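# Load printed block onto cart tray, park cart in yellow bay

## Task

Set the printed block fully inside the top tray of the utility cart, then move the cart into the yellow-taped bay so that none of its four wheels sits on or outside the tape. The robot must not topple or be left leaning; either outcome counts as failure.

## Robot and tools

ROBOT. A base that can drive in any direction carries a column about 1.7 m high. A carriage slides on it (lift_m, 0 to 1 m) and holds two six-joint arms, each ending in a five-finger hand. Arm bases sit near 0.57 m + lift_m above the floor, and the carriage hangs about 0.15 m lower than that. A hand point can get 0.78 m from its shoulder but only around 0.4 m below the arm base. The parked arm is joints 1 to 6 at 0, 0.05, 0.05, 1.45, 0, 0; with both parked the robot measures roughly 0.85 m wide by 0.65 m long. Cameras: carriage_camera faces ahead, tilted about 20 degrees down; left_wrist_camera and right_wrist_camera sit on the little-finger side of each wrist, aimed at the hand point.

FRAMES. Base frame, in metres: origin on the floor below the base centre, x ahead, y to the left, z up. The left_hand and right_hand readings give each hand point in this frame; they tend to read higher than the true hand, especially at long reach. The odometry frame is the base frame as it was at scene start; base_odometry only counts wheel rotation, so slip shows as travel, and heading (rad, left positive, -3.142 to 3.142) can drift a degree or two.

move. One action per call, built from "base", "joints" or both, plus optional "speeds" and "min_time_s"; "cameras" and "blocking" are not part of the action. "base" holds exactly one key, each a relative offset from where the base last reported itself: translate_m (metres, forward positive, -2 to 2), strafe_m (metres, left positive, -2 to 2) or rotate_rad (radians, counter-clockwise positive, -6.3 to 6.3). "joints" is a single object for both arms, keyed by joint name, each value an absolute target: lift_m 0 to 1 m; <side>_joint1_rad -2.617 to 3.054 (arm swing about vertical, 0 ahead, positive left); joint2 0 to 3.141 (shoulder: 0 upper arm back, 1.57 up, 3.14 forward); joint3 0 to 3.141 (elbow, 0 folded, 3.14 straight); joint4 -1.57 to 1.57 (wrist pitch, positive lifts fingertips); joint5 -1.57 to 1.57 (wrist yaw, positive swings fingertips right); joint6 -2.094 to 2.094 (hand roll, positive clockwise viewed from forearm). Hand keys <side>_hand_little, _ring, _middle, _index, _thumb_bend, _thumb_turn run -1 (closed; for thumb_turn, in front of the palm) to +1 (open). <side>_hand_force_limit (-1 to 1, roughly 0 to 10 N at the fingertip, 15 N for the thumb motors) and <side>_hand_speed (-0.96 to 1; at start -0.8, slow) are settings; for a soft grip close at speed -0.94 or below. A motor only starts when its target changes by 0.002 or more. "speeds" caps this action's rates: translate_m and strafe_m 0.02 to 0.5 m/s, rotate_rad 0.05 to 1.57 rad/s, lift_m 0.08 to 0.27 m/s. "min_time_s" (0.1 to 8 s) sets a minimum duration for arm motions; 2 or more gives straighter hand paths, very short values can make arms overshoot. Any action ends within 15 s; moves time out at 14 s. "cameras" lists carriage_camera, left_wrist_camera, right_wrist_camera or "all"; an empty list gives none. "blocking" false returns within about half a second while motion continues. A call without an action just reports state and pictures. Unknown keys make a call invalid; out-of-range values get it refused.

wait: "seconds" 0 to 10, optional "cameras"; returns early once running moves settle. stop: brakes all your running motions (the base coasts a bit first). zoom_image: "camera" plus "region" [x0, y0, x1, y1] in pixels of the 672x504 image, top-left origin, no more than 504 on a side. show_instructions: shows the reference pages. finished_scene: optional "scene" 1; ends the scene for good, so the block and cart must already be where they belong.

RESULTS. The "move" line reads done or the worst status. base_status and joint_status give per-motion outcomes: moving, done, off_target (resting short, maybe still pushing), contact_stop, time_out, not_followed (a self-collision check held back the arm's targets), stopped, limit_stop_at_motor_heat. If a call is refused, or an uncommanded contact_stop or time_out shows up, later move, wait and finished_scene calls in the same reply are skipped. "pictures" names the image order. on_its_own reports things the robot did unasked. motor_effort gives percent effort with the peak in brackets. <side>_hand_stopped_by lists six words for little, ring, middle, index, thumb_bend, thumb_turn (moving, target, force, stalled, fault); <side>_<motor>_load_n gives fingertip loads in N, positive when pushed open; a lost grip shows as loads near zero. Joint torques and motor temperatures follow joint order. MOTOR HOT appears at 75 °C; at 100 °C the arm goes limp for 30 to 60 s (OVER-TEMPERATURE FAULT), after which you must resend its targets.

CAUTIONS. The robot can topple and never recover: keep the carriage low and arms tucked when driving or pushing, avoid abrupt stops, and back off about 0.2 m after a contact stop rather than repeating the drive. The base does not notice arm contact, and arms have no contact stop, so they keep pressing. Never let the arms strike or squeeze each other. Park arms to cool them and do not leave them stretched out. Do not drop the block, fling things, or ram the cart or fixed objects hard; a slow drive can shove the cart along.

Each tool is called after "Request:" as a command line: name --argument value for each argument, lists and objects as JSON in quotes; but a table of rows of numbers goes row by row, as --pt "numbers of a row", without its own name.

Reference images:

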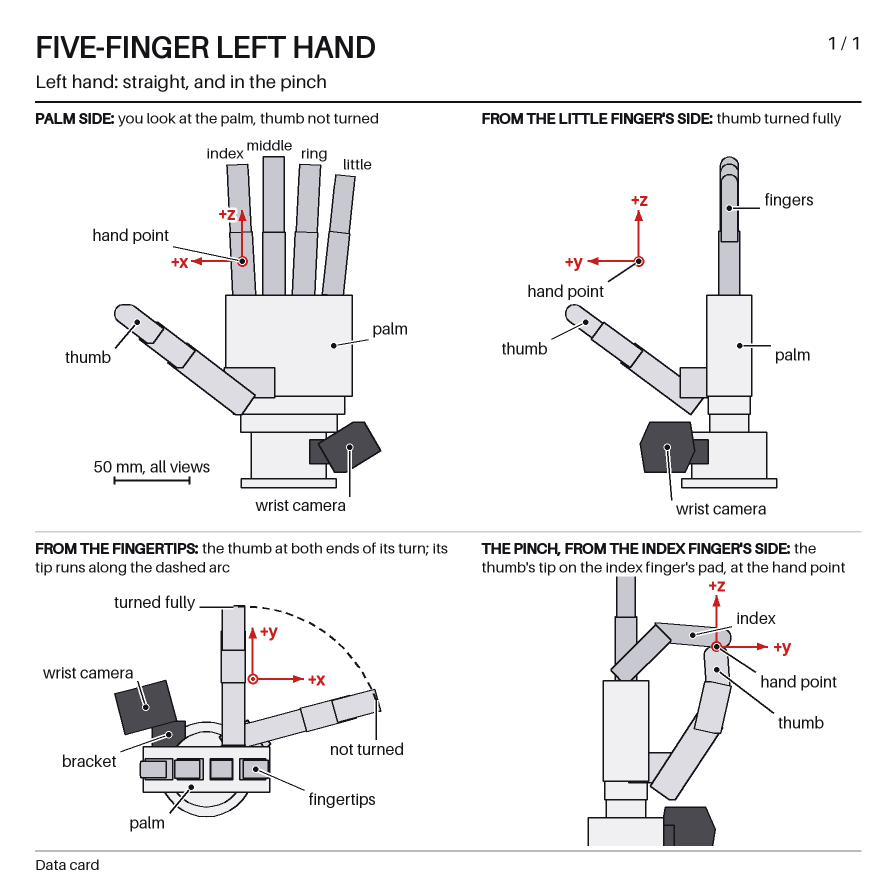

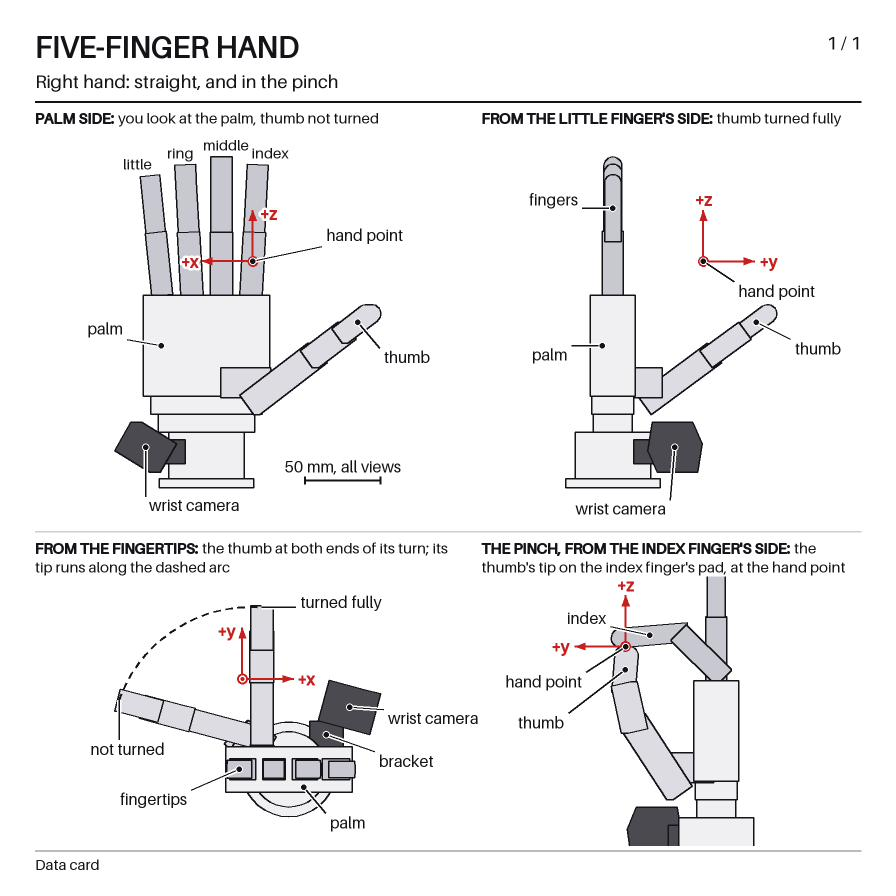

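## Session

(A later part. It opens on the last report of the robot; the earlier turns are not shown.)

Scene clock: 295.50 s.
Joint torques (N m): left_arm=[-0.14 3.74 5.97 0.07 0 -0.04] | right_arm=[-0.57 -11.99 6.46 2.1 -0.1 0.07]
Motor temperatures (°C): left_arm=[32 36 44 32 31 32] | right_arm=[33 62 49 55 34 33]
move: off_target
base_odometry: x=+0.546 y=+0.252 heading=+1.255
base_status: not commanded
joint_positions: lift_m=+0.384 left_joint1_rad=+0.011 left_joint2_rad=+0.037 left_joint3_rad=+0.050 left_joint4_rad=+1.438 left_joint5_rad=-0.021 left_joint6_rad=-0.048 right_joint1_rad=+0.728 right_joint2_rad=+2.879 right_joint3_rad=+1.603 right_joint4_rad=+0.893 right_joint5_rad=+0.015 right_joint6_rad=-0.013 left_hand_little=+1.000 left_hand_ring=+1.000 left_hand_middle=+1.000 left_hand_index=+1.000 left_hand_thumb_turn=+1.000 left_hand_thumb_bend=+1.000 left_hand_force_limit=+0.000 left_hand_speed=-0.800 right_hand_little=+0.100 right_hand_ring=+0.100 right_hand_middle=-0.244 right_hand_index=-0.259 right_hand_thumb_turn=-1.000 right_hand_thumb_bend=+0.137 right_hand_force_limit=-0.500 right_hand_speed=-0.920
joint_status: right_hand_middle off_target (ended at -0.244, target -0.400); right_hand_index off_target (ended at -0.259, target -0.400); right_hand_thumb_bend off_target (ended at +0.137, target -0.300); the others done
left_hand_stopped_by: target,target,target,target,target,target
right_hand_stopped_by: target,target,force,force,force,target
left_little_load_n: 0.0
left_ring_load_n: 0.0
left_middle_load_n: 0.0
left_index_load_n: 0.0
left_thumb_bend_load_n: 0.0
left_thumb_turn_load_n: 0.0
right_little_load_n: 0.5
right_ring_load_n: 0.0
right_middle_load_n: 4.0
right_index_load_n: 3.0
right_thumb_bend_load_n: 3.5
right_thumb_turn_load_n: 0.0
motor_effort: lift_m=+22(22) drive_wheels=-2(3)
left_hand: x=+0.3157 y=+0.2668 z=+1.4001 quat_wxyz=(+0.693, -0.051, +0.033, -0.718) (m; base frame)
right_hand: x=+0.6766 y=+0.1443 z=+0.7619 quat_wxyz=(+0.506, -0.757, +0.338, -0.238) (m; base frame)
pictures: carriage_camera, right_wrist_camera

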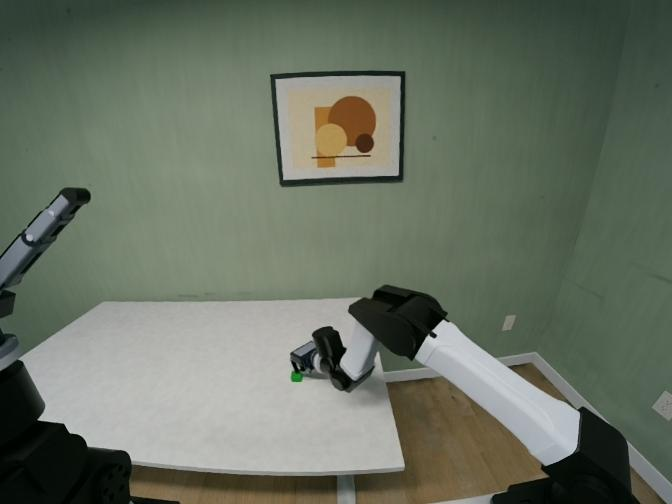

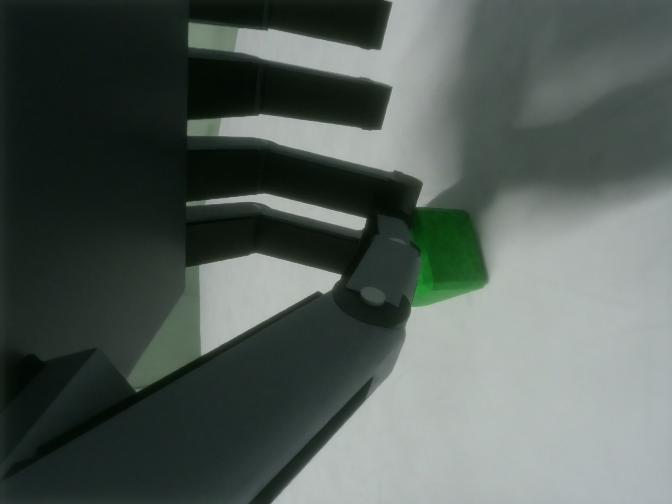

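Request:
move --joints '{"right_hand_speed": -0.6, "right_hand_index": 0.45, "right_hand_middle": 0.45, "right_hand_ring": 0.45, "right_hand_little": 0.45, "right_hand_thumb_bend": 0.4}'

Request:
move --joints '{"lift_m": 0.48}' --cameras '["carriage_camera", "right_wrist_camera"]'

Request:
zoom_image --camera "carriage_camera" --region '[250, 340, 350, 420]'

Request:
zoom_image --camera "right_wrist_camera" --region '[400, 150, 672, 350]'

Scene clock: 305.47 s.
Joint torques (N m): left_arm=[-0.06 3.73 6.02 0.04 0.01 -0.06] | right_arm=[-0.29 -11.85 6.57 2.13 -0.11 0.08]
Motor temperatures (°C): left_arm=[32 36 44 32 31 32] | right_arm=[33 61 48 57 34 33]
move: done
base_odometry: x=+0.546 y=+0.252 heading=+1.255
base_status: not commanded
joint_positions: lift_m=+0.384 left_joint1_rad=+0.011 left_joint2_rad=+0.037 left_joint3_rad=+0.050 left_joint4_rad=+1.438 left_joint5_rad=-0.021 left_joint6_rad=-0.048 right_joint1_rad=+0.728 right_joint2_rad=+2.879 right_joint3_rad=+1.603 right_joint4_rad=+0.893 right_joint5_rad=+0.015 right_joint6_rad=-0.013 left_hand_little=+1.000 left_hand_ring=+1.000 left_hand_middle=+1.000 left_hand_index=+1.000 left_hand_thumb_turn=+1.000 left_hand_thumb_bend=+1.000 left_hand_force_limit=+0.000 left_hand_speed=-0.800 right_hand_little=+0.450 right_hand_ring=+0.450 right_hand_middle=+0.450 right_hand_index=+0.450 right_hand_thumb_turn=-1.000 right_hand_thumb_bend=+0.400 right_hand_force_limit=-0.500 right_hand_speed=-0.600
joint_status: all done
left_hand_stopped_by: target,target,target,target,target,target
right_hand_stopped_by: target,target,target,target,target,target
left_little_load_n: 0.0
left_ring_load_n: 0.0
left_middle_load_n: 0.0
left_index_load_n: 0.0
left_thumb_bend_load_n: 0.0
left_thumb_turn_load_n: 0.0
right_little_load_n: 0.0
right_ring_load_n: 0.0
right_middle_load_n: 0.0
right_index_load_n: 0.0
right_thumb_bend_load_n: 0.5
right_thumb_turn_load_n: 0.0
motor_effort: lift_m=+21(22) drive_wheels=-2(2)
left_hand: x=+0.3157 y=+0.2668 z=+1.4001 quat_wxyz=(+0.693, -0.051, +0.033, -0.718) (m; base frame)
right_hand: x=+0.6766 y=+0.1443 z=+0.7619 quat_wxyz=(+0.506, -0.757, +0.338, -0.238) (m; base frame)
pictures: none

Scene clock: 306.40 s.
Joint torques (N m): left_arm=[-0.14 3.77 6.06 0.07 0 -0.06] | right_arm=[-0.57 -12.1 6.61 2.18 -0.11 0.05]
Motor temperatures (°C): left_arm=[32 36 44 32 31 32] | right_arm=[33 61 48 57 34 33]
move: done
base_odometry: x=+0.546 y=+0.252 heading=+1.255
base_status: not commanded
joint_positions: lift_m=+0.480 left_joint1_rad=+0.011 left_joint2_rad=+0.037 left_joint3_rad=+0.050 left_joint4_rad=+1.438 left_joint5_rad=-0.021 left_joint6_rad=-0.048 right_joint1_rad=+0.728 right_joint2_rad=+2.882 right_joint3_rad=+1.603 right_joint4_rad=+0.888 right_joint5_rad=+0.015 right_joint6_rad=-0.013 left_hand_little=+1.000 left_hand_ring=+1.000 left_hand_middle=+1.000 left_hand_index=+1.000 left_hand_thumb_turn=+1.000 left_hand_thumb_bend=+1.000 left_hand_force_limit=+0.000 left_hand_speed=-0.800 right_hand_little=+0.450 right_hand_ring=+0.450 right_hand_middle=+0.450 right_hand_index=+0.450 right_hand_thumb_turn=-1.000 right_hand_thumb_bend=+0.400 right_hand_force_limit=-0.500 right_hand_speed=-0.600
joint_status: all done
left_hand_stopped_by: target,target,target,target,target,target
right_hand_stopped_by: target,target,target,target,target,target
left_little_load_n: 0.0
left_ring_load_n: 0.0
left_middle_load_n: 0.0
left_index_load_n: 0.0
left_thumb_bend_load_n: 0.0
left_thumb_turn_load_n: 0.0
right_little_load_n: 0.0
right_ring_load_n: 0.0
right_middle_load_n: 0.0
right_index_load_n: 0.0
right_thumb_bend_load_n: 0.0
right_thumb_turn_load_n: 0.0
motor_effort: lift_m=+21(26) drive_wheels=-2(3)
left_hand: x=+0.3157 y=+0.2668 z=+1.4961 quat_wxyz=(+0.693, -0.051, +0.033, -0.718) (m; base frame)
right_hand: x=+0.6755 y=+0.1433 z=+0.8555 quat_wxyz=(+0.504, -0.759, +0.339, -0.237) (m; base frame)
pictures: carriage_camera, right_wrist_camera

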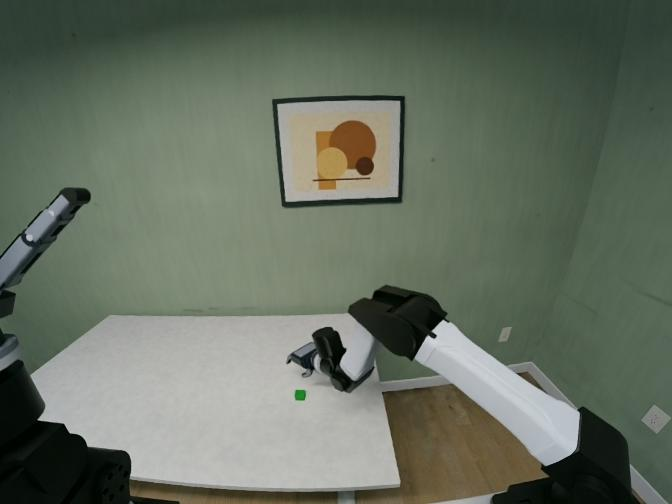

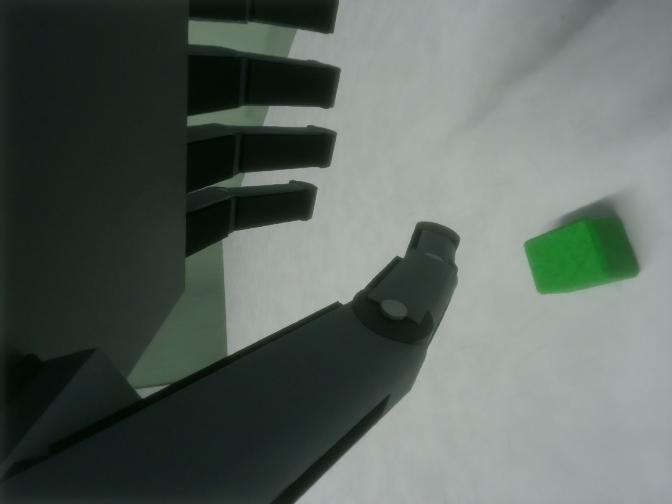

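Scaled by 5.040.

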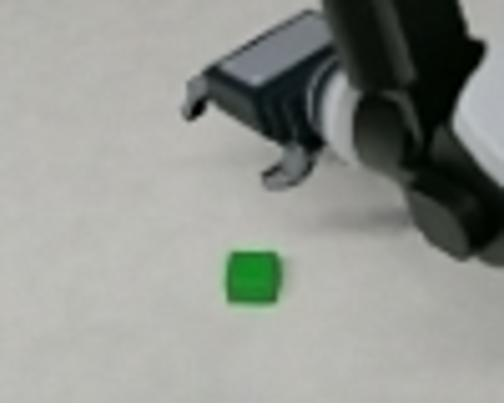

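Scaled by 1.853.

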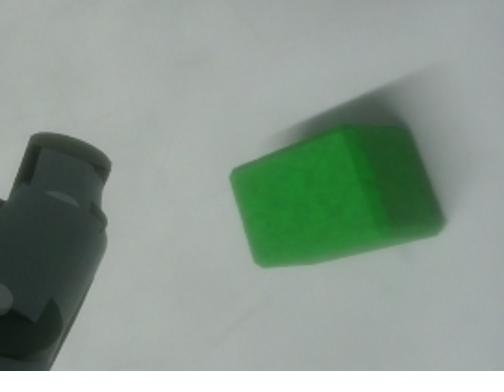

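Request:
move --base '{"strafe_m": 0.365}' --joints '{"lift_m": 0.4, "right_joint1_rad": 0.12, "right_joint2_rad": 2.33, "right_joint3_rad": 0.72, "right_joint4_rad": 1.045}' --min_time_s 3 --cameras '["carriage_camera", "right_wrist_camera"]'

Request:
zoom_image --camera "carriage_camera" --region '[360, 290, 480, 390]'

Scene clock: 323.47 s.
Joint torques (N m): left_arm=[-0.12 3.78 6.01 0.06 0.01 -0.04] | right_arm=[-0.5 -11.3 2.78 2.18 -0.1 0.06]
Motor temperatures (°C): left_arm=[32 36 44 31 31 32] | right_arm=[33 63 48 57 33 33]
move: done
base_odometry: x=+0.199 y=+0.366 heading=+1.255
base_status: done
joint_positions: lift_m=+0.400 left_joint1_rad=+0.011 left_joint2_rad=+0.037 left_joint3_rad=+0.050 left_joint4_rad=+1.439 left_joint5_rad=-0.022 left_joint6_rad=-0.048 right_joint1_rad=+0.125 right_joint2_rad=+2.369 right_joint3_rad=+0.725 right_joint4_rad=+1.021 right_joint5_rad=+0.015 right_joint6_rad=-0.013 left_hand_little=+1.000 left_hand_ring=+1.000 left_hand_middle=+1.000 left_hand_index=+1.000 left_hand_thumb_turn=+1.000 left_hand_thumb_bend=+1.000 left_hand_force_limit=+0.000 left_hand_speed=-0.800 right_hand_little=+0.450 right_hand_ring=+0.450 right_hand_middle=+0.450 right_hand_index=+0.450 right_hand_thumb_turn=-1.000 right_hand_thumb_bend=+0.400 right_hand_force_limit=-0.500 right_hand_speed=-0.600
joint_status: all done
left_hand_stopped_by: target,target,target,target,target,target
right_hand_stopped_by: target,target,target,target,target,target
left_little_load_n: 0.0
left_ring_load_n: 0.0
left_middle_load_n: 0.0
left_index_load_n: 0.0
left_thumb_bend_load_n: 0.0
left_thumb_turn_load_n: 0.0
right_little_load_n: 0.0
right_ring_load_n: 0.0
right_middle_load_n: 0.0
right_index_load_n: 0.0
right_thumb_bend_load_n: 0.0
right_thumb_turn_load_n: 0.0
motor_effort: lift_m=+21(22) drive_wheels=-2(17)
left_hand: x=+0.3154 y=+0.2668 z=+1.4163 quat_wxyz=(+0.693, -0.051, +0.033, -0.718) (m; base frame)
right_hand: x=+0.6517 y=-0.2141 z=+0.8132 quat_wxyz=(+0.336, -0.669, +0.587, -0.309) (m; base frame)
pictures: carriage_camera, right_wrist_camera

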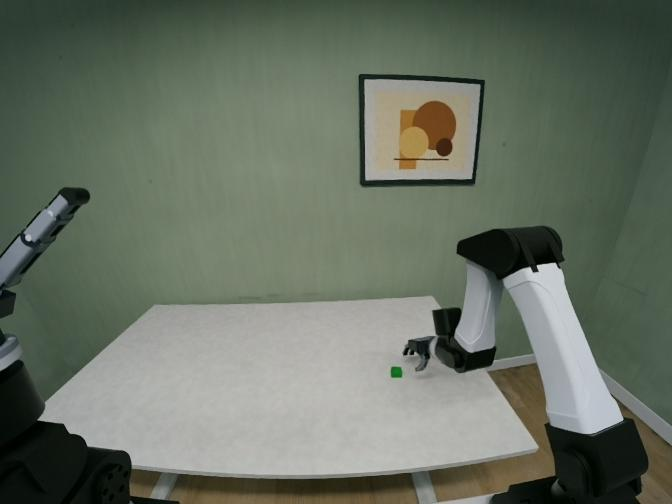

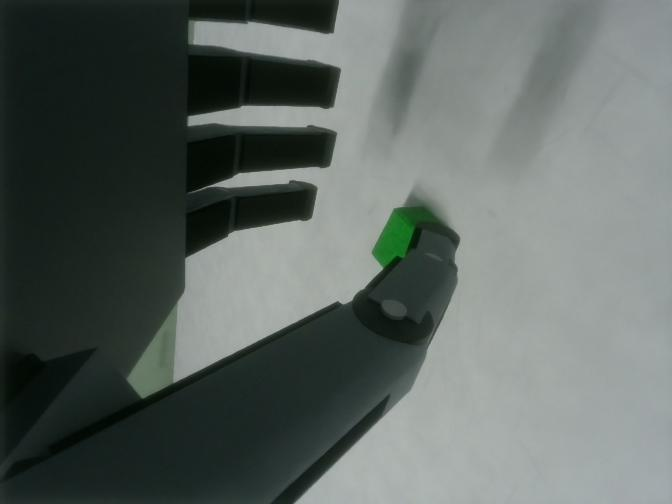

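Scaled by 4.200.

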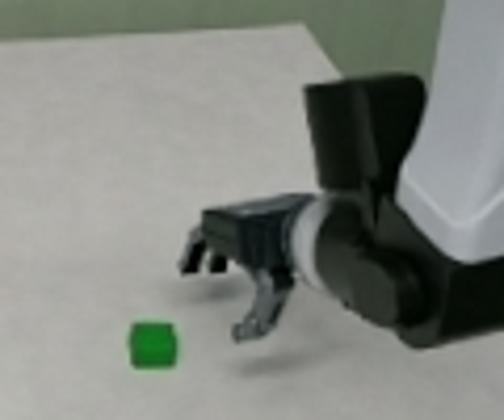

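Request:
zoom_image --camera "carriage_camera" --region '[380, 355, 416, 391]'

Request:
zoom_image --camera "right_wrist_camera" --region '[350, 170, 490, 290]'

Scaled by 14.000.

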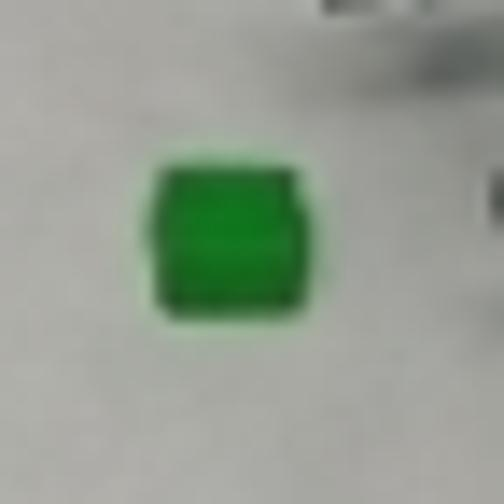

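Scaled by 3.600.

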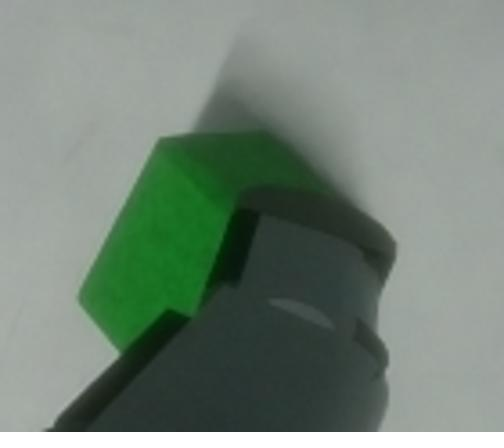

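Request:
move --base '{"strafe_m": 0.06}' --joints '{"right_joint1_rad": 0.076, "right_joint2_rad": 2.473, "right_joint3_rad": 0.84, "right_joint4_rad": 1.075}' --min_time_s 2 --cameras '["carriage_camera", "right_wrist_camera"]'

Request:
zoom_image --camera "carriage_camera" --region '[360, 310, 480, 410]'

Request:
zoom_image --camera "right_wrist_camera" --region '[320, 170, 490, 310]'

Scene clock: 353.30 s.
Joint torques (N m): left_arm=[-0.05 3.75 6.01 0.03 0.01 -0.04] | right_arm=[-0.55 -7.64 4.88 2.19 -0.12 0.09]
Motor temperatures (°C): left_arm=[32 36 44 31 31 32] | right_arm=[33 62 45 57 33 33]
move: done
base_odometry: x=+0.142 y=+0.385 heading=+1.255
base_status: done
joint_positions: lift_m=+0.400 left_joint1_rad=+0.011 left_joint2_rad=+0.037 left_joint3_rad=+0.050 left_joint4_rad=+1.439 left_joint5_rad=-0.022 left_joint6_rad=-0.048 right_joint1_rad=+0.082 right_joint2_rad=+2.462 right_joint3_rad=+0.824 right_joint4_rad=+1.052 right_joint5_rad=+0.013 right_joint6_rad=-0.013 left_hand_little=+1.000 left_hand_ring=+1.000 left_hand_middle=+1.000 left_hand_index=+1.000 left_hand_thumb_turn=+1.000 left_hand_thumb_bend=+1.000 left_hand_force_limit=+0.000 left_hand_speed=-0.800 right_hand_little=+0.450 right_hand_ring=+0.450 right_hand_middle=+0.450 right_hand_index=+0.450 right_hand_thumb_turn=-1.000 right_hand_thumb_bend=+0.400 right_hand_force_limit=-0.500 right_hand_speed=-0.600
joint_status: all done
left_hand_stopped_by: target,target,target,target,target,target
right_hand_stopped_by: target,target,target,target,target,target
left_little_load_n: 0.0
left_ring_load_n: 0.0
left_middle_load_n: 0.0
left_index_load_n: 0.0
left_thumb_bend_load_n: 0.0
left_thumb_turn_load_n: -0.5
right_little_load_n: 0.0
right_ring_load_n: 0.0
right_middle_load_n: 0.0
right_index_load_n: 0.0
right_thumb_bend_load_n: 0.0
right_thumb_turn_load_n: 0.0
motor_effort: lift_m=+21(21) drive_wheels=-2(9)
left_hand: x=+0.3154 y=+0.2668 z=+1.4163 quat_wxyz=(+0.693, -0.051, +0.033, -0.718) (m; base frame)
right_hand: x=+0.6797 y=-0.2300 z=+0.8017 quat_wxyz=(+0.342, -0.650, +0.595, -0.327) (m; base frame)
pictures: carriage_camera, right_wrist_camera

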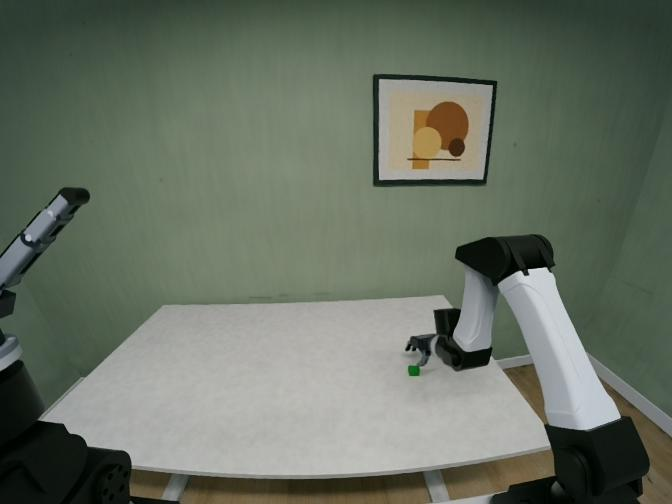

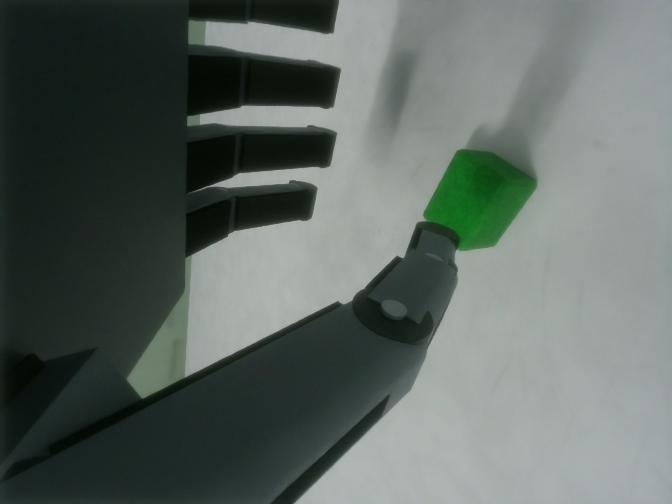

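Scaled by 4.200.

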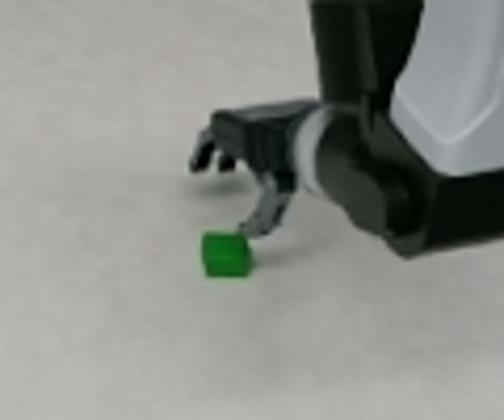

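Scaled by 2.965.

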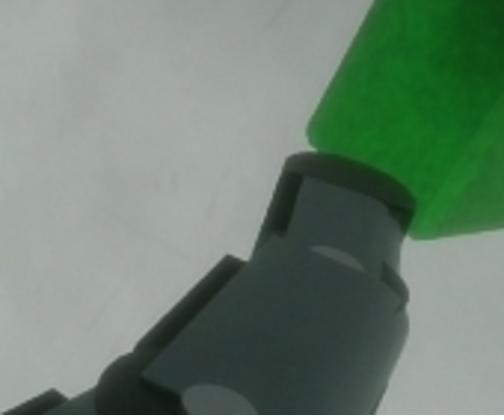

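Request:
zoom_image --camera "right_wrist_camera" --region '[400, 130, 560, 270]'

Scaled by 3.150.

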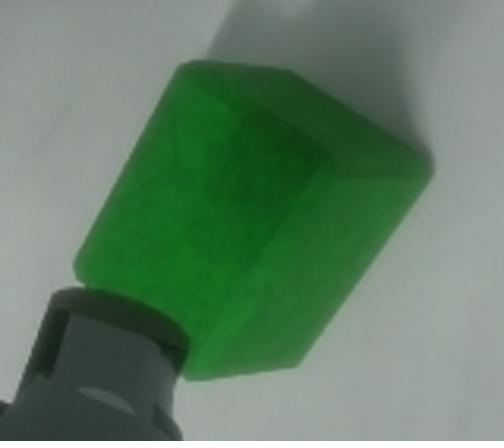

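Request:
move --joints '{"right_joint1_rad": 0.042, "right_joint2_rad": 2.683, "right_joint3_rad": 0.905, "right_joint4_rad": 1.224, "right_hand_thumb_bend": 0.7}' --min_time_s 3 --cameras '["carriage_camera", "right_wrist_camera"]'

Request:
zoom_image --camera "carriage_camera" --region '[360, 310, 480, 410]'

Scene clock: 370.17 s.
Joint torques (N m): left_arm=[-0.08 3.85 6.06 0.06 0.03 -0.02] | right_arm=[-0.4 -8.01 3.67 2.16 -0.06 0.09]
Motor temperatures (°C): left_arm=[32 36 44 31 31 32] | right_arm=[33 60 45 59 33 33]
move: done
base_odometry: x=+0.142 y=+0.385 heading=+1.255
base_status: not commanded
joint_positions: lift_m=+0.400 left_joint1_rad=+0.011 left_joint2_rad=+0.037 left_joint3_rad=+0.050 left_joint4_rad=+1.439 left_joint5_rad=-0.022 left_joint6_rad=-0.048 right_joint1_rad=+0.048 right_joint2_rad=+2.672 right_joint3_rad=+0.892 right_joint4_rad=+1.200 right_joint5_rad=+0.013 right_joint6_rad=-0.013 left_hand_little=+1.000 left_hand_ring=+1.000 left_hand_middle=+1.000 left_hand_index=+1.000 left_hand_thumb_turn=+1.000 left_hand_thumb_bend=+1.000 left_hand_force_limit=+0.000 left_hand_speed=-0.800 right_hand_little=+0.450 right_hand_ring=+0.450 right_hand_middle=+0.450 right_hand_index=+0.450 right_hand_thumb_turn=-1.000 right_hand_thumb_bend=+0.700 right_hand_force_limit=-0.500 right_hand_speed=-0.600
joint_status: all done
left_hand_stopped_by: target,target,target,target,target,target
right_hand_stopped_by: target,target,target,target,target,target
left_little_load_n: 0.0
left_ring_load_n: 0.0
left_middle_load_n: 0.0
left_index_load_n: 0.0
left_thumb_bend_load_n: 0.0
left_thumb_turn_load_n: 0.0
right_little_load_n: 0.0
right_ring_load_n: 0.0
right_middle_load_n: 0.0
right_index_load_n: 0.0
right_thumb_bend_load_n: 0.0
right_thumb_turn_load_n: 0.0
motor_effort: lift_m=+21(21) drive_wheels=-2(3)
left_hand: x=+0.3154 y=+0.2668 z=+1.4163 quat_wxyz=(+0.693, -0.051, +0.033, -0.718) (m; base frame)
right_hand: x=+0.6777 y=-0.2459 z=+0.7531 quat_wxyz=(+0.338, -0.638, +0.605, -0.335) (m; base frame)
pictures: carriage_camera, right_wrist_camera

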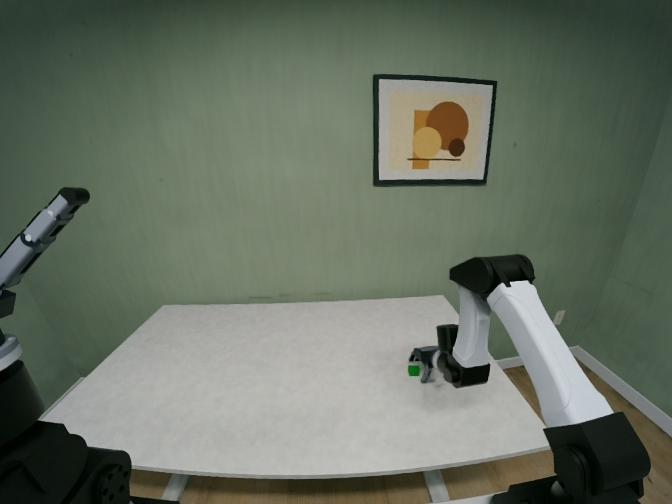

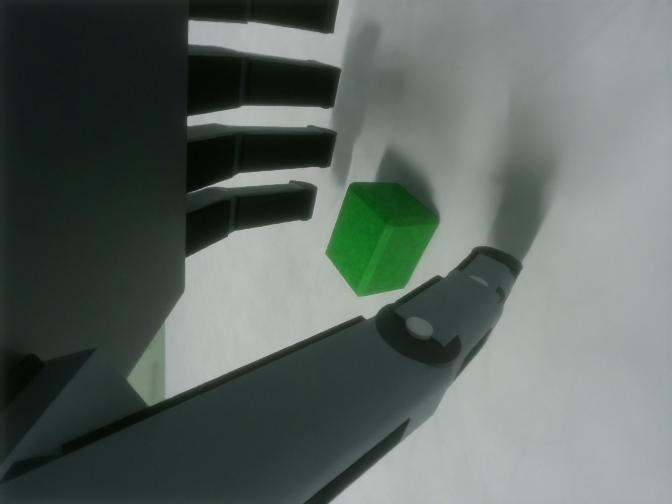

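Scaled by 4.200.

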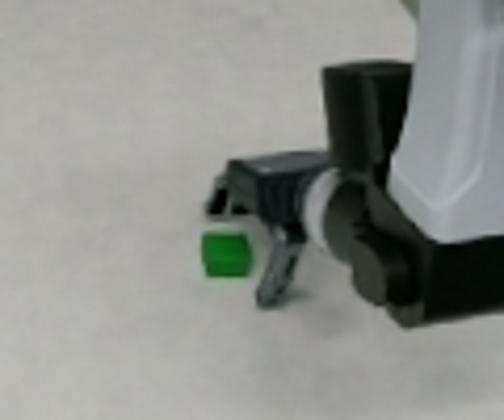

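Request:
move --joints '{"right_hand_speed": -0.92, "right_hand_force_limit": -0.5, "right_hand_index": -0.4, "right_hand_middle": -0.4, "right_hand_ring": 0.1, "right_hand_little": 0.1, "right_hand_thumb_bend": -0.31}' --cameras '["carriage_camera", "right_wrist_camera"]'

Request:
zoom_image --camera "carriage_camera" --region '[360, 310, 480, 410]'

Scene clock: 379.67 s.
Joint torques (N m): left_arm=[-0.1 3.81 6.08 0.05 0.01 -0.03] | right_arm=[-0.62 -8.03 3.73 2.17 -0.1 0.1]
Motor temperatures (°C): left_arm=[31 36 44 31 31 32] | right_arm=[33 59 44 59 33 33]
move: off_target
base_odometry: x=+0.142 y=+0.385 heading=+1.255
base_status: not commanded
joint_positions: lift_m=+0.400 left_joint1_rad=+0.011 left_joint2_rad=+0.037 left_joint3_rad=+0.050 left_joint4_rad=+1.439 left_joint5_rad=-0.022 left_joint6_rad=-0.048 right_joint1_rad=+0.048 right_joint2_rad=+2.672 right_joint3_rad=+0.892 right_joint4_rad=+1.202 right_joint5_rad=+0.013 right_joint6_rad=-0.013 left_hand_little=+1.000 left_hand_ring=+1.000 left_hand_middle=+1.000 left_hand_index=+1.000 left_hand_thumb_turn=+1.000 left_hand_thumb_bend=+1.000 left_hand_force_limit=+0.000 left_hand_speed=-0.800 right_hand_little=+0.100 right_hand_ring=+0.100 right_hand_middle=-0.035 right_hand_index=-0.050 right_hand_thumb_turn=-1.000 right_hand_thumb_bend=+0.453 right_hand_force_limit=-0.500 right_hand_speed=-0.920
joint_status: right_hand_middle off_target (ended at -0.035, target -0.400); right_hand_index off_target (ended at -0.050, target -0.400); right_hand_thumb_bend off_target (ended at +0.453, target -0.310); the others done
left_hand_stopped_by: target,target,target,target,target,target
right_hand_stopped_by: target,target,force,force,force,target
left_little_load_n: 0.0
left_ring_load_n: 0.5
left_middle_load_n: 0.0
left_index_load_n: 0.0
left_thumb_bend_load_n: 0.0
left_thumb_turn_load_n: 0.0
right_little_load_n: 0.0
right_ring_load_n: 0.0
right_middle_load_n: 2.0
right_index_load_n: 3.0
right_thumb_bend_load_n: 4.5
right_thumb_turn_load_n: -1.5
motor_effort: lift_m=+21(21) drive_wheels=-2(3)
left_hand: x=+0.3154 y=+0.2668 z=+1.4163 quat_wxyz=(+0.693, -0.051, +0.033, -0.718) (m; base frame)
right_hand: x=+0.6780 y=-0.2459 z=+0.7534 quat_wxyz=(+0.339, -0.638, +0.605, -0.335) (m; base frame)
pictures: carriage_camera, right_wrist_camera

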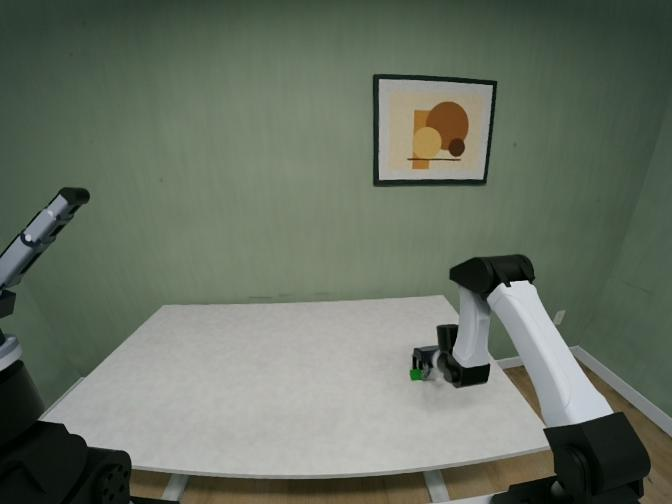

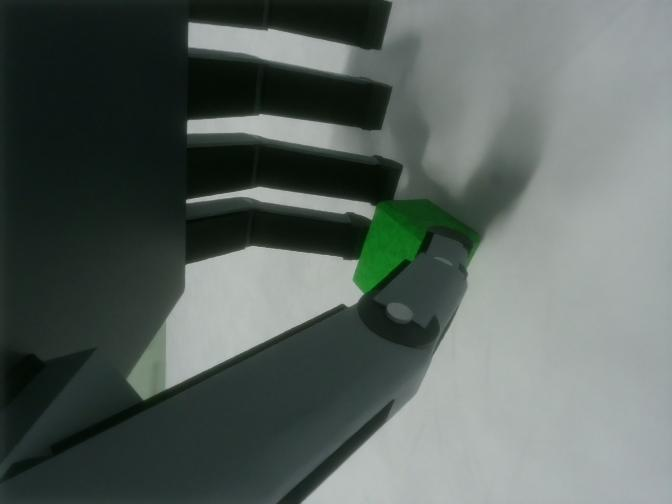

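Scaled by 4.200.

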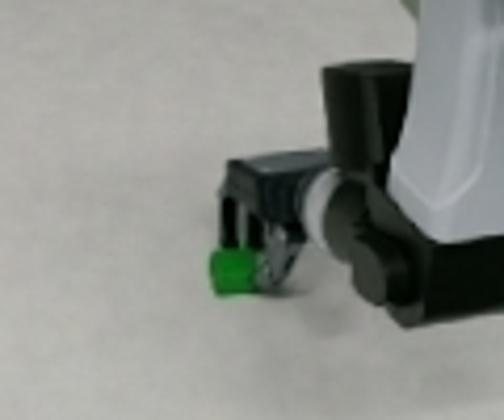

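Request:
move --joints '{"right_hand_force_limit": 0.0, "right_hand_index": -0.42, "right_hand_middle": -0.42, "right_hand_thumb_bend": -0.2}'

Request:
move --joints '{"lift_m": 0.44}' --speeds '{"lift_m": 0.08}' --cameras '["carriage_camera", "right_wrist_camera"]'

Request:
zoom_image --camera "carriage_camera" --region '[360, 310, 480, 410]'

Scene clock: 384.67 s.
Joint torques (N m): left_arm=[0.01 3.79 6.04 0.04 0.03 -0.05] | right_arm=[-0.51 -7.9 3.63 2.04 -0.09 0.09]
Motor temperatures (°C): left_arm=[31 36 44 31 31 32] | right_arm=[33 59 44 58 33 33]
move: off_target
base_odometry: x=+0.142 y=+0.385 heading=+1.255
base_status: not commanded
joint_positions: lift_m=+0.400 left_joint1_rad=+0.011 left_joint2_rad=+0.037 left_joint3_rad=+0.050 left_joint4_rad=+1.439 left_joint5_rad=-0.022 left_joint6_rad=-0.048 right_joint1_rad=+0.048 right_joint2_rad=+2.672 right_joint3_rad=+0.894 right_joint4_rad=+1.216 right_joint5_rad=+0.013 right_joint6_rad=-0.013 left_hand_little=+1.000 left_hand_ring=+1.000 left_hand_middle=+1.000 left_hand_index=+1.000 left_hand_thumb_turn=+1.000 left_hand_thumb_bend=+1.000 left_hand_force_limit=+0.000 left_hand_speed=-0.800 right_hand_little=+0.100 right_hand_ring=+0.100 right_hand_middle=-0.308 right_hand_index=-0.391 right_hand_thumb_turn=-1.000 right_hand_thumb_bend=+0.294 right_hand_force_limit=+0.000 right_hand_speed=-0.920
joint_status: right_hand_middle off_target (ended at -0.308, target -0.420); right_hand_index off_target (ended at -0.391, target -0.420); right_hand_thumb_bend off_target (ended at +0.294, target -0.200); the others done
left_hand_stopped_by: target,target,target,target,target,target
right_hand_stopped_by: target,target,force,force,force,target
left_little_load_n: 0.0
left_ring_load_n: 0.0
left_middle_load_n: 0.0
left_index_load_n: 0.0
left_thumb_bend_load_n: 0.0
left_thumb_turn_load_n: -0.5
right_little_load_n: 0.0
right_ring_load_n: 0.0
right_middle_load_n: 6.5
right_index_load_n: 5.0
right_thumb_bend_load_n: 8.5
right_thumb_turn_load_n: 0.0
motor_effort: lift_m=+21(21) drive_wheels=-2(2)
left_hand: x=+0.3154 y=+0.2668 z=+1.4163 quat_wxyz=(+0.693, -0.051, +0.033, -0.718) (m; base frame)
right_hand: x=+0.6815 y=-0.2457 z=+0.7566 quat_wxyz=(+0.344, -0.635, +0.602, -0.340) (m; base frame)
pictures: none

Scene clock: 385.53 s.
Joint torques (N m): left_arm=[-0.08 3.74 6.05 0.08 0.03 -0.03] | right_arm=[-0.61 -8.32 3.43 2.02 -0.11 0.08]
Motor temperatures (°C): left_arm=[31 36 44 31 31 32] | right_arm=[33 58 44 58 33 33]
move: done
base_odometry: x=+0.142 y=+0.385 heading=+1.255
base_status: not commanded
joint_positions: lift_m=+0.440 left_joint1_rad=+0.011 left_joint2_rad=+0.037 left_joint3_rad=+0.050 left_joint4_rad=+1.439 left_joint5_rad=-0.022 left_joint6_rad=-0.048 right_joint1_rad=+0.048 right_joint2_rad=+2.678 right_joint3_rad=+0.896 right_joint4_rad=+1.219 right_joint5_rad=+0.013 right_joint6_rad=-0.013 left_hand_little=+1.000 left_hand_ring=+1.000 left_hand_middle=+1.000 left_hand_index=+1.000 left_hand_thumb_turn=+1.000 left_hand_thumb_bend=+1.000 left_hand_force_limit=+0.000 left_hand_speed=-0.800 right_hand_little=+0.100 right_hand_ring=+0.100 right_hand_middle=-0.308 right_hand_index=-0.391 right_hand_thumb_turn=-1.000 right_hand_thumb_bend=+0.294 right_hand_force_limit=+0.000 right_hand_speed=-0.920
joint_status: all done
left_hand_stopped_by: target,target,target,target,target,target
right_hand_stopped_by: target,target,force,force,force,target
left_little_load_n: 0.0
left_ring_load_n: 0.0
left_middle_load_n: 0.0
left_index_load_n: 0.0
left_thumb_bend_load_n: 0.0
left_thumb_turn_load_n: 0.0
right_little_load_n: 0.0
right_ring_load_n: 0.0
right_middle_load_n: 7.0
right_index_load_n: 5.0
right_thumb_bend_load_n: 8.5
right_thumb_turn_load_n: 0.5
motor_effort: lift_m=+22(26) drive_wheels=-2(2)
left_hand: x=+0.3155 y=+0.2668 z=+1.4561 quat_wxyz=(+0.693, -0.051, +0.033, -0.718) (m; base frame)
right_hand: x=+0.6807 y=-0.2458 z=+0.7943 quat_wxyz=(+0.343, -0.636, +0.603, -0.339) (m; base frame)
pictures: carriage_camera, right_wrist_camera

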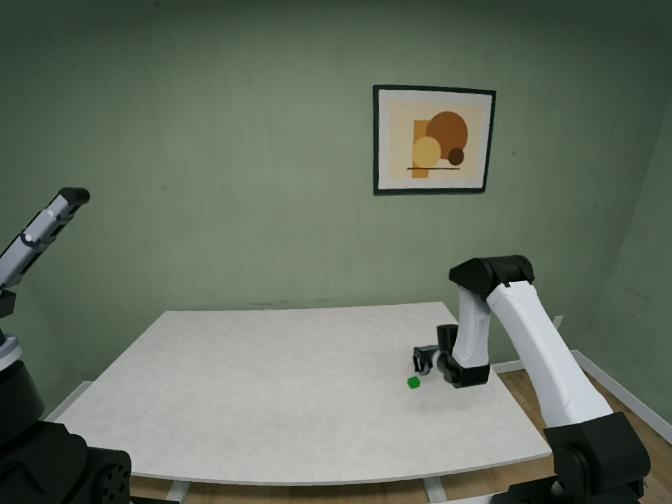

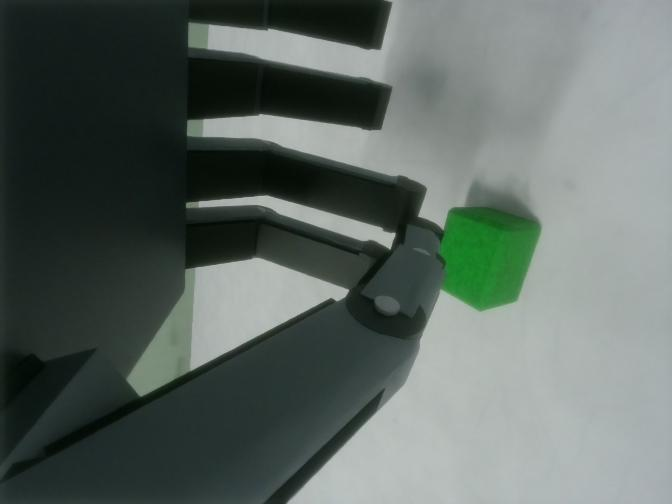

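Scaled by 4.200.

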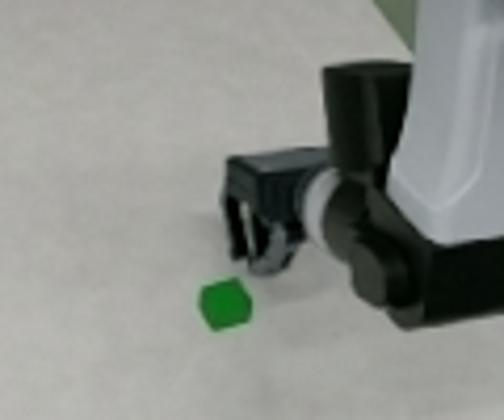

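Request:
move --joints '{"right_hand_speed": -0.6, "right_hand_index": 0.45, "right_hand_middle": 0.45, "right_hand_ring": 0.45, "right_hand_little": 0.45, "right_hand_thumb_bend": 0.6}' --cameras '["carriage_camera", "right_wrist_camera"]'

Request:
zoom_image --camera "carriage_camera" --region '[390, 360, 440, 410]'

Request:
zoom_image --camera "right_wrist_camera" --region '[400, 180, 600, 340]'

Scene clock: 397.73 s.
Joint torques (N m): left_arm=[-0.1 3.77 6 0.05 0.02 -0.03] | right_arm=[-0.66 -8.69 3.47 2.08 -0.07 0.04]
Motor temperatures (°C): left_arm=[31 35 44 31 31 32] | right_arm=[33 57 44 56 33 33]
move: done
base_odometry: x=+0.142 y=+0.385 heading=+1.255
base_status: not commanded
joint_positions: lift_m=+0.440 left_joint1_rad=+0.011 left_joint2_rad=+0.037 left_joint3_rad=+0.050 left_joint4_rad=+1.439 left_joint5_rad=-0.022 left_joint6_rad=-0.048 right_joint1_rad=+0.048 right_joint2_rad=+2.678 right_joint3_rad=+0.896 right_joint4_rad=+1.219 right_joint5_rad=+0.013 right_joint6_rad=-0.013 left_hand_little=+1.000 left_hand_ring=+1.000 left_hand_middle=+1.000 left_hand_index=+1.000 left_hand_thumb_turn=+1.000 left_hand_thumb_bend=+1.000 left_hand_force_limit=+0.000 left_hand_speed=-0.800 right_hand_little=+0.450 right_hand_ring=+0.450 right_hand_middle=+0.450 right_hand_index=+0.450 right_hand_thumb_turn=-1.000 right_hand_thumb_bend=+0.600 right_hand_force_limit=+0.000 right_hand_speed=-0.600
joint_status: all done
left_hand_stopped_by: target,target,target,target,target,target
right_hand_stopped_by: target,target,target,target,target,target
left_little_load_n: 0.0
left_ring_load_n: 0.0
left_middle_load_n: 0.0
left_index_load_n: 0.0
left_thumb_bend_load_n: 0.0
left_thumb_turn_load_n: 0.0
right_little_load_n: 0.0
right_ring_load_n: 0.0
right_middle_load_n: 0.0
right_index_load_n: 0.0
right_thumb_bend_load_n: 0.0
right_thumb_turn_load_n: 0.0
motor_effort: lift_m=+22(22) drive_wheels=-2(3)
left_hand: x=+0.3154 y=+0.2668 z=+1.4562 quat_wxyz=(+0.693, -0.051, +0.033, -0.718) (m; base frame)
right_hand: x=+0.6807 y=-0.2458 z=+0.7943 quat_wxyz=(+0.343, -0.636, +0.603, -0.339) (m; base frame)
pictures: carriage_camera, right_wrist_camera

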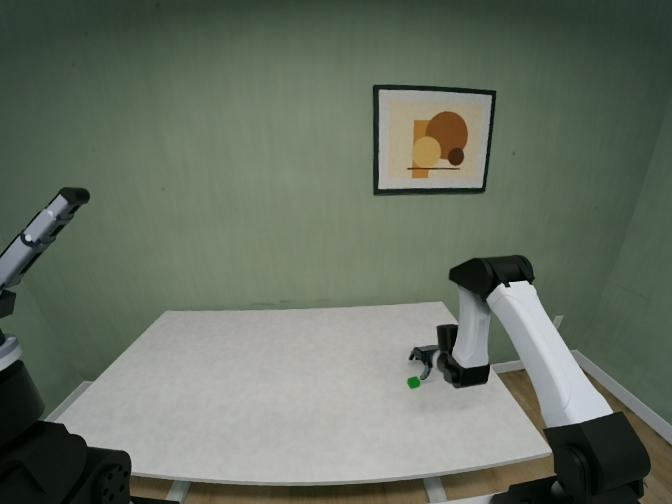

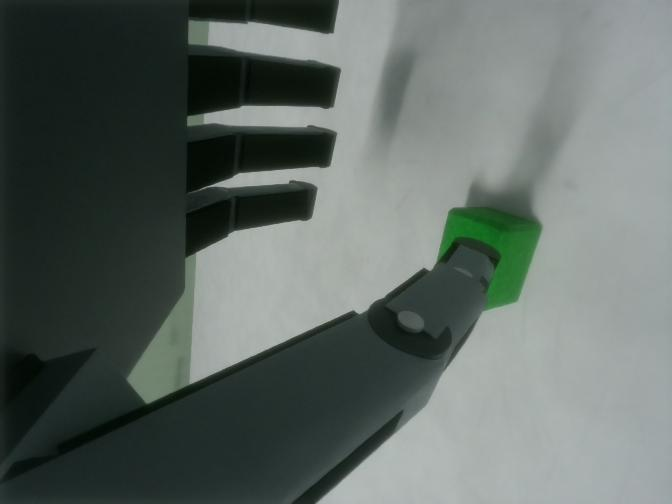

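Scaled by 10.080.

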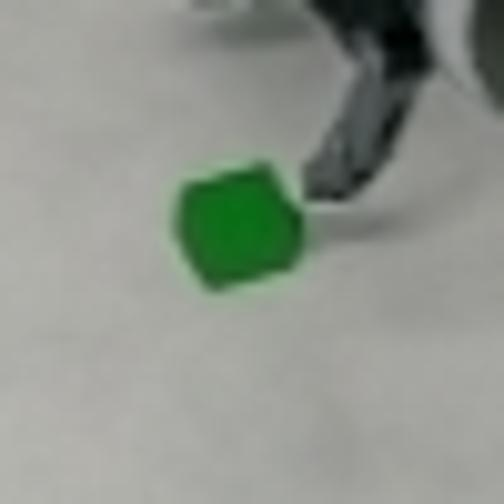

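Scaled by 2.520.

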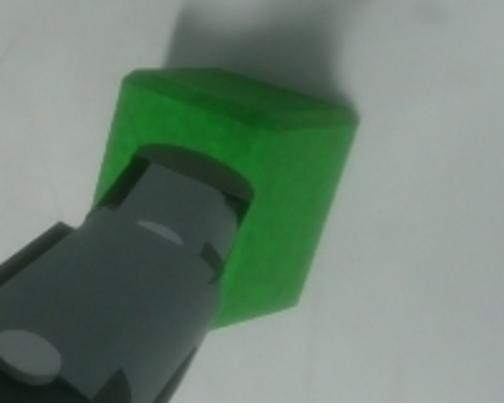

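Request:
move --base '{"strafe_m": -0.1}' --joints '{"lift_m": 0.4, "right_joint1_rad": 0.27, "right_joint2_rad": 2.523, "right_joint3_rad": 0.842, "right_joint4_rad": 1.126}' --min_time_s 2 --cameras '["carriage_camera", "right_wrist_camera"]'

Request:
zoom_image --camera "right_wrist_camera" --region '[400, 130, 600, 290]'

Scene clock: 408.47 s.
Joint torques (N m): left_arm=[-0.1 3.73 6.11 0.08 0.02 -0.01] | right_arm=[0.55 -11.99 2.25 1.9 -0.1 0.02]
Motor temperatures (°C): left_arm=[31 35 44 31 31 32] | right_arm=[33 57 43 56 33 33]
move: done
base_odometry: x=+0.237 y=+0.353 heading=+1.255
base_status: done
joint_positions: lift_m=+0.400 left_joint1_rad=+0.011 left_joint2_rad=+0.037 left_joint3_rad=+0.049 left_joint4_rad=+1.439 left_joint5_rad=-0.022 left_joint6_rad=-0.048 right_joint1_rad=+0.265 right_joint2_rad=+2.564 right_joint3_rad=+0.848 right_joint4_rad=+1.134 right_joint5_rad=+0.014 right_joint6_rad=-0.013 left_hand_little=+1.000 left_hand_ring=+1.000 left_hand_middle=+1.000 left_hand_index=+1.000 left_hand_thumb_turn=+1.000 left_hand_thumb_bend=+1.000 left_hand_force_limit=+0.000 left_hand_speed=-0.800 right_hand_little=+0.450 right_hand_ring=+0.450 right_hand_middle=+0.450 right_hand_index=+0.450 right_hand_thumb_turn=-1.000 right_hand_thumb_bend=+0.600 right_hand_force_limit=+0.000 right_hand_speed=-0.600
joint_status: all done
left_hand_stopped_by: target,target,target,target,target,target
right_hand_stopped_by: target,target,target,target,target,target
left_little_load_n: 0.0
left_ring_load_n: 0.0
left_middle_load_n: 0.0
left_index_load_n: 0.0
left_thumb_bend_load_n: 0.0
left_thumb_turn_load_n: 0.5
right_little_load_n: 0.0
right_ring_load_n: 0.0
right_middle_load_n: 0.0
right_index_load_n: 0.0
right_thumb_bend_load_n: 0.0
right_thumb_turn_load_n: 0.0
motor_effort: lift_m=+21(22) drive_wheels=+3(11)
left_hand: x=+0.3156 y=+0.2668 z=+1.4160 quat_wxyz=(+0.693, -0.051, +0.033, -0.718) (m; base frame)
right_hand: x=+0.6574 y=-0.1495 z=+0.7779 quat_wxyz=(+0.371, -0.701, +0.533, -0.295) (m; base frame)
pictures: carriage_camera, right_wrist_camera

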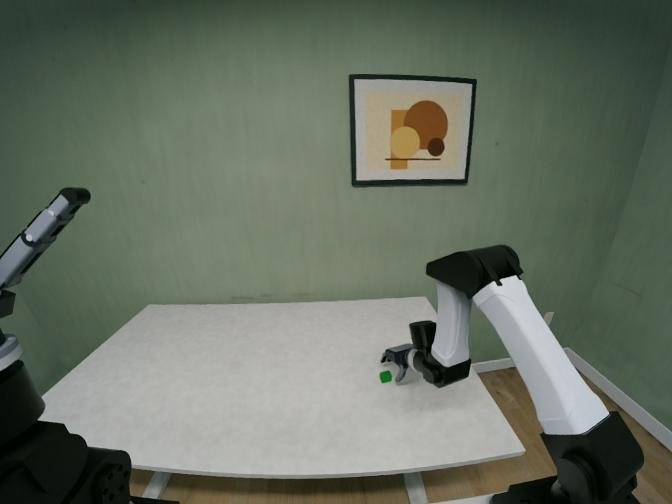

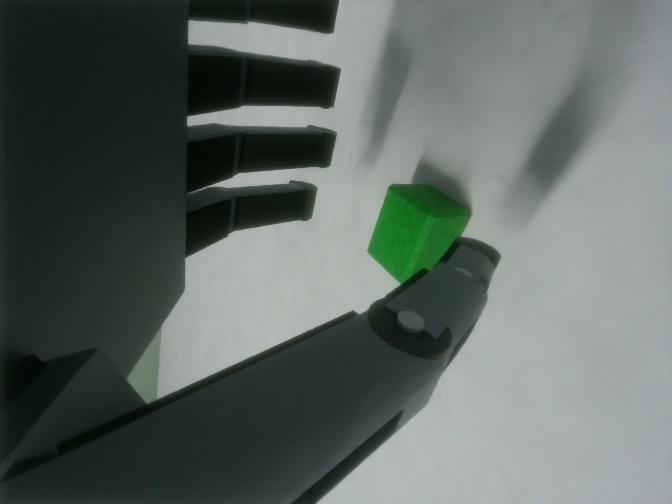

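Scaled by 2.520.

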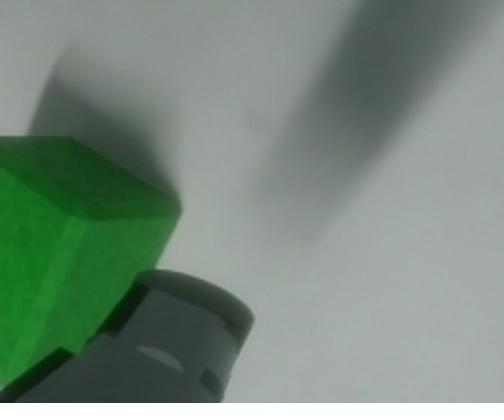

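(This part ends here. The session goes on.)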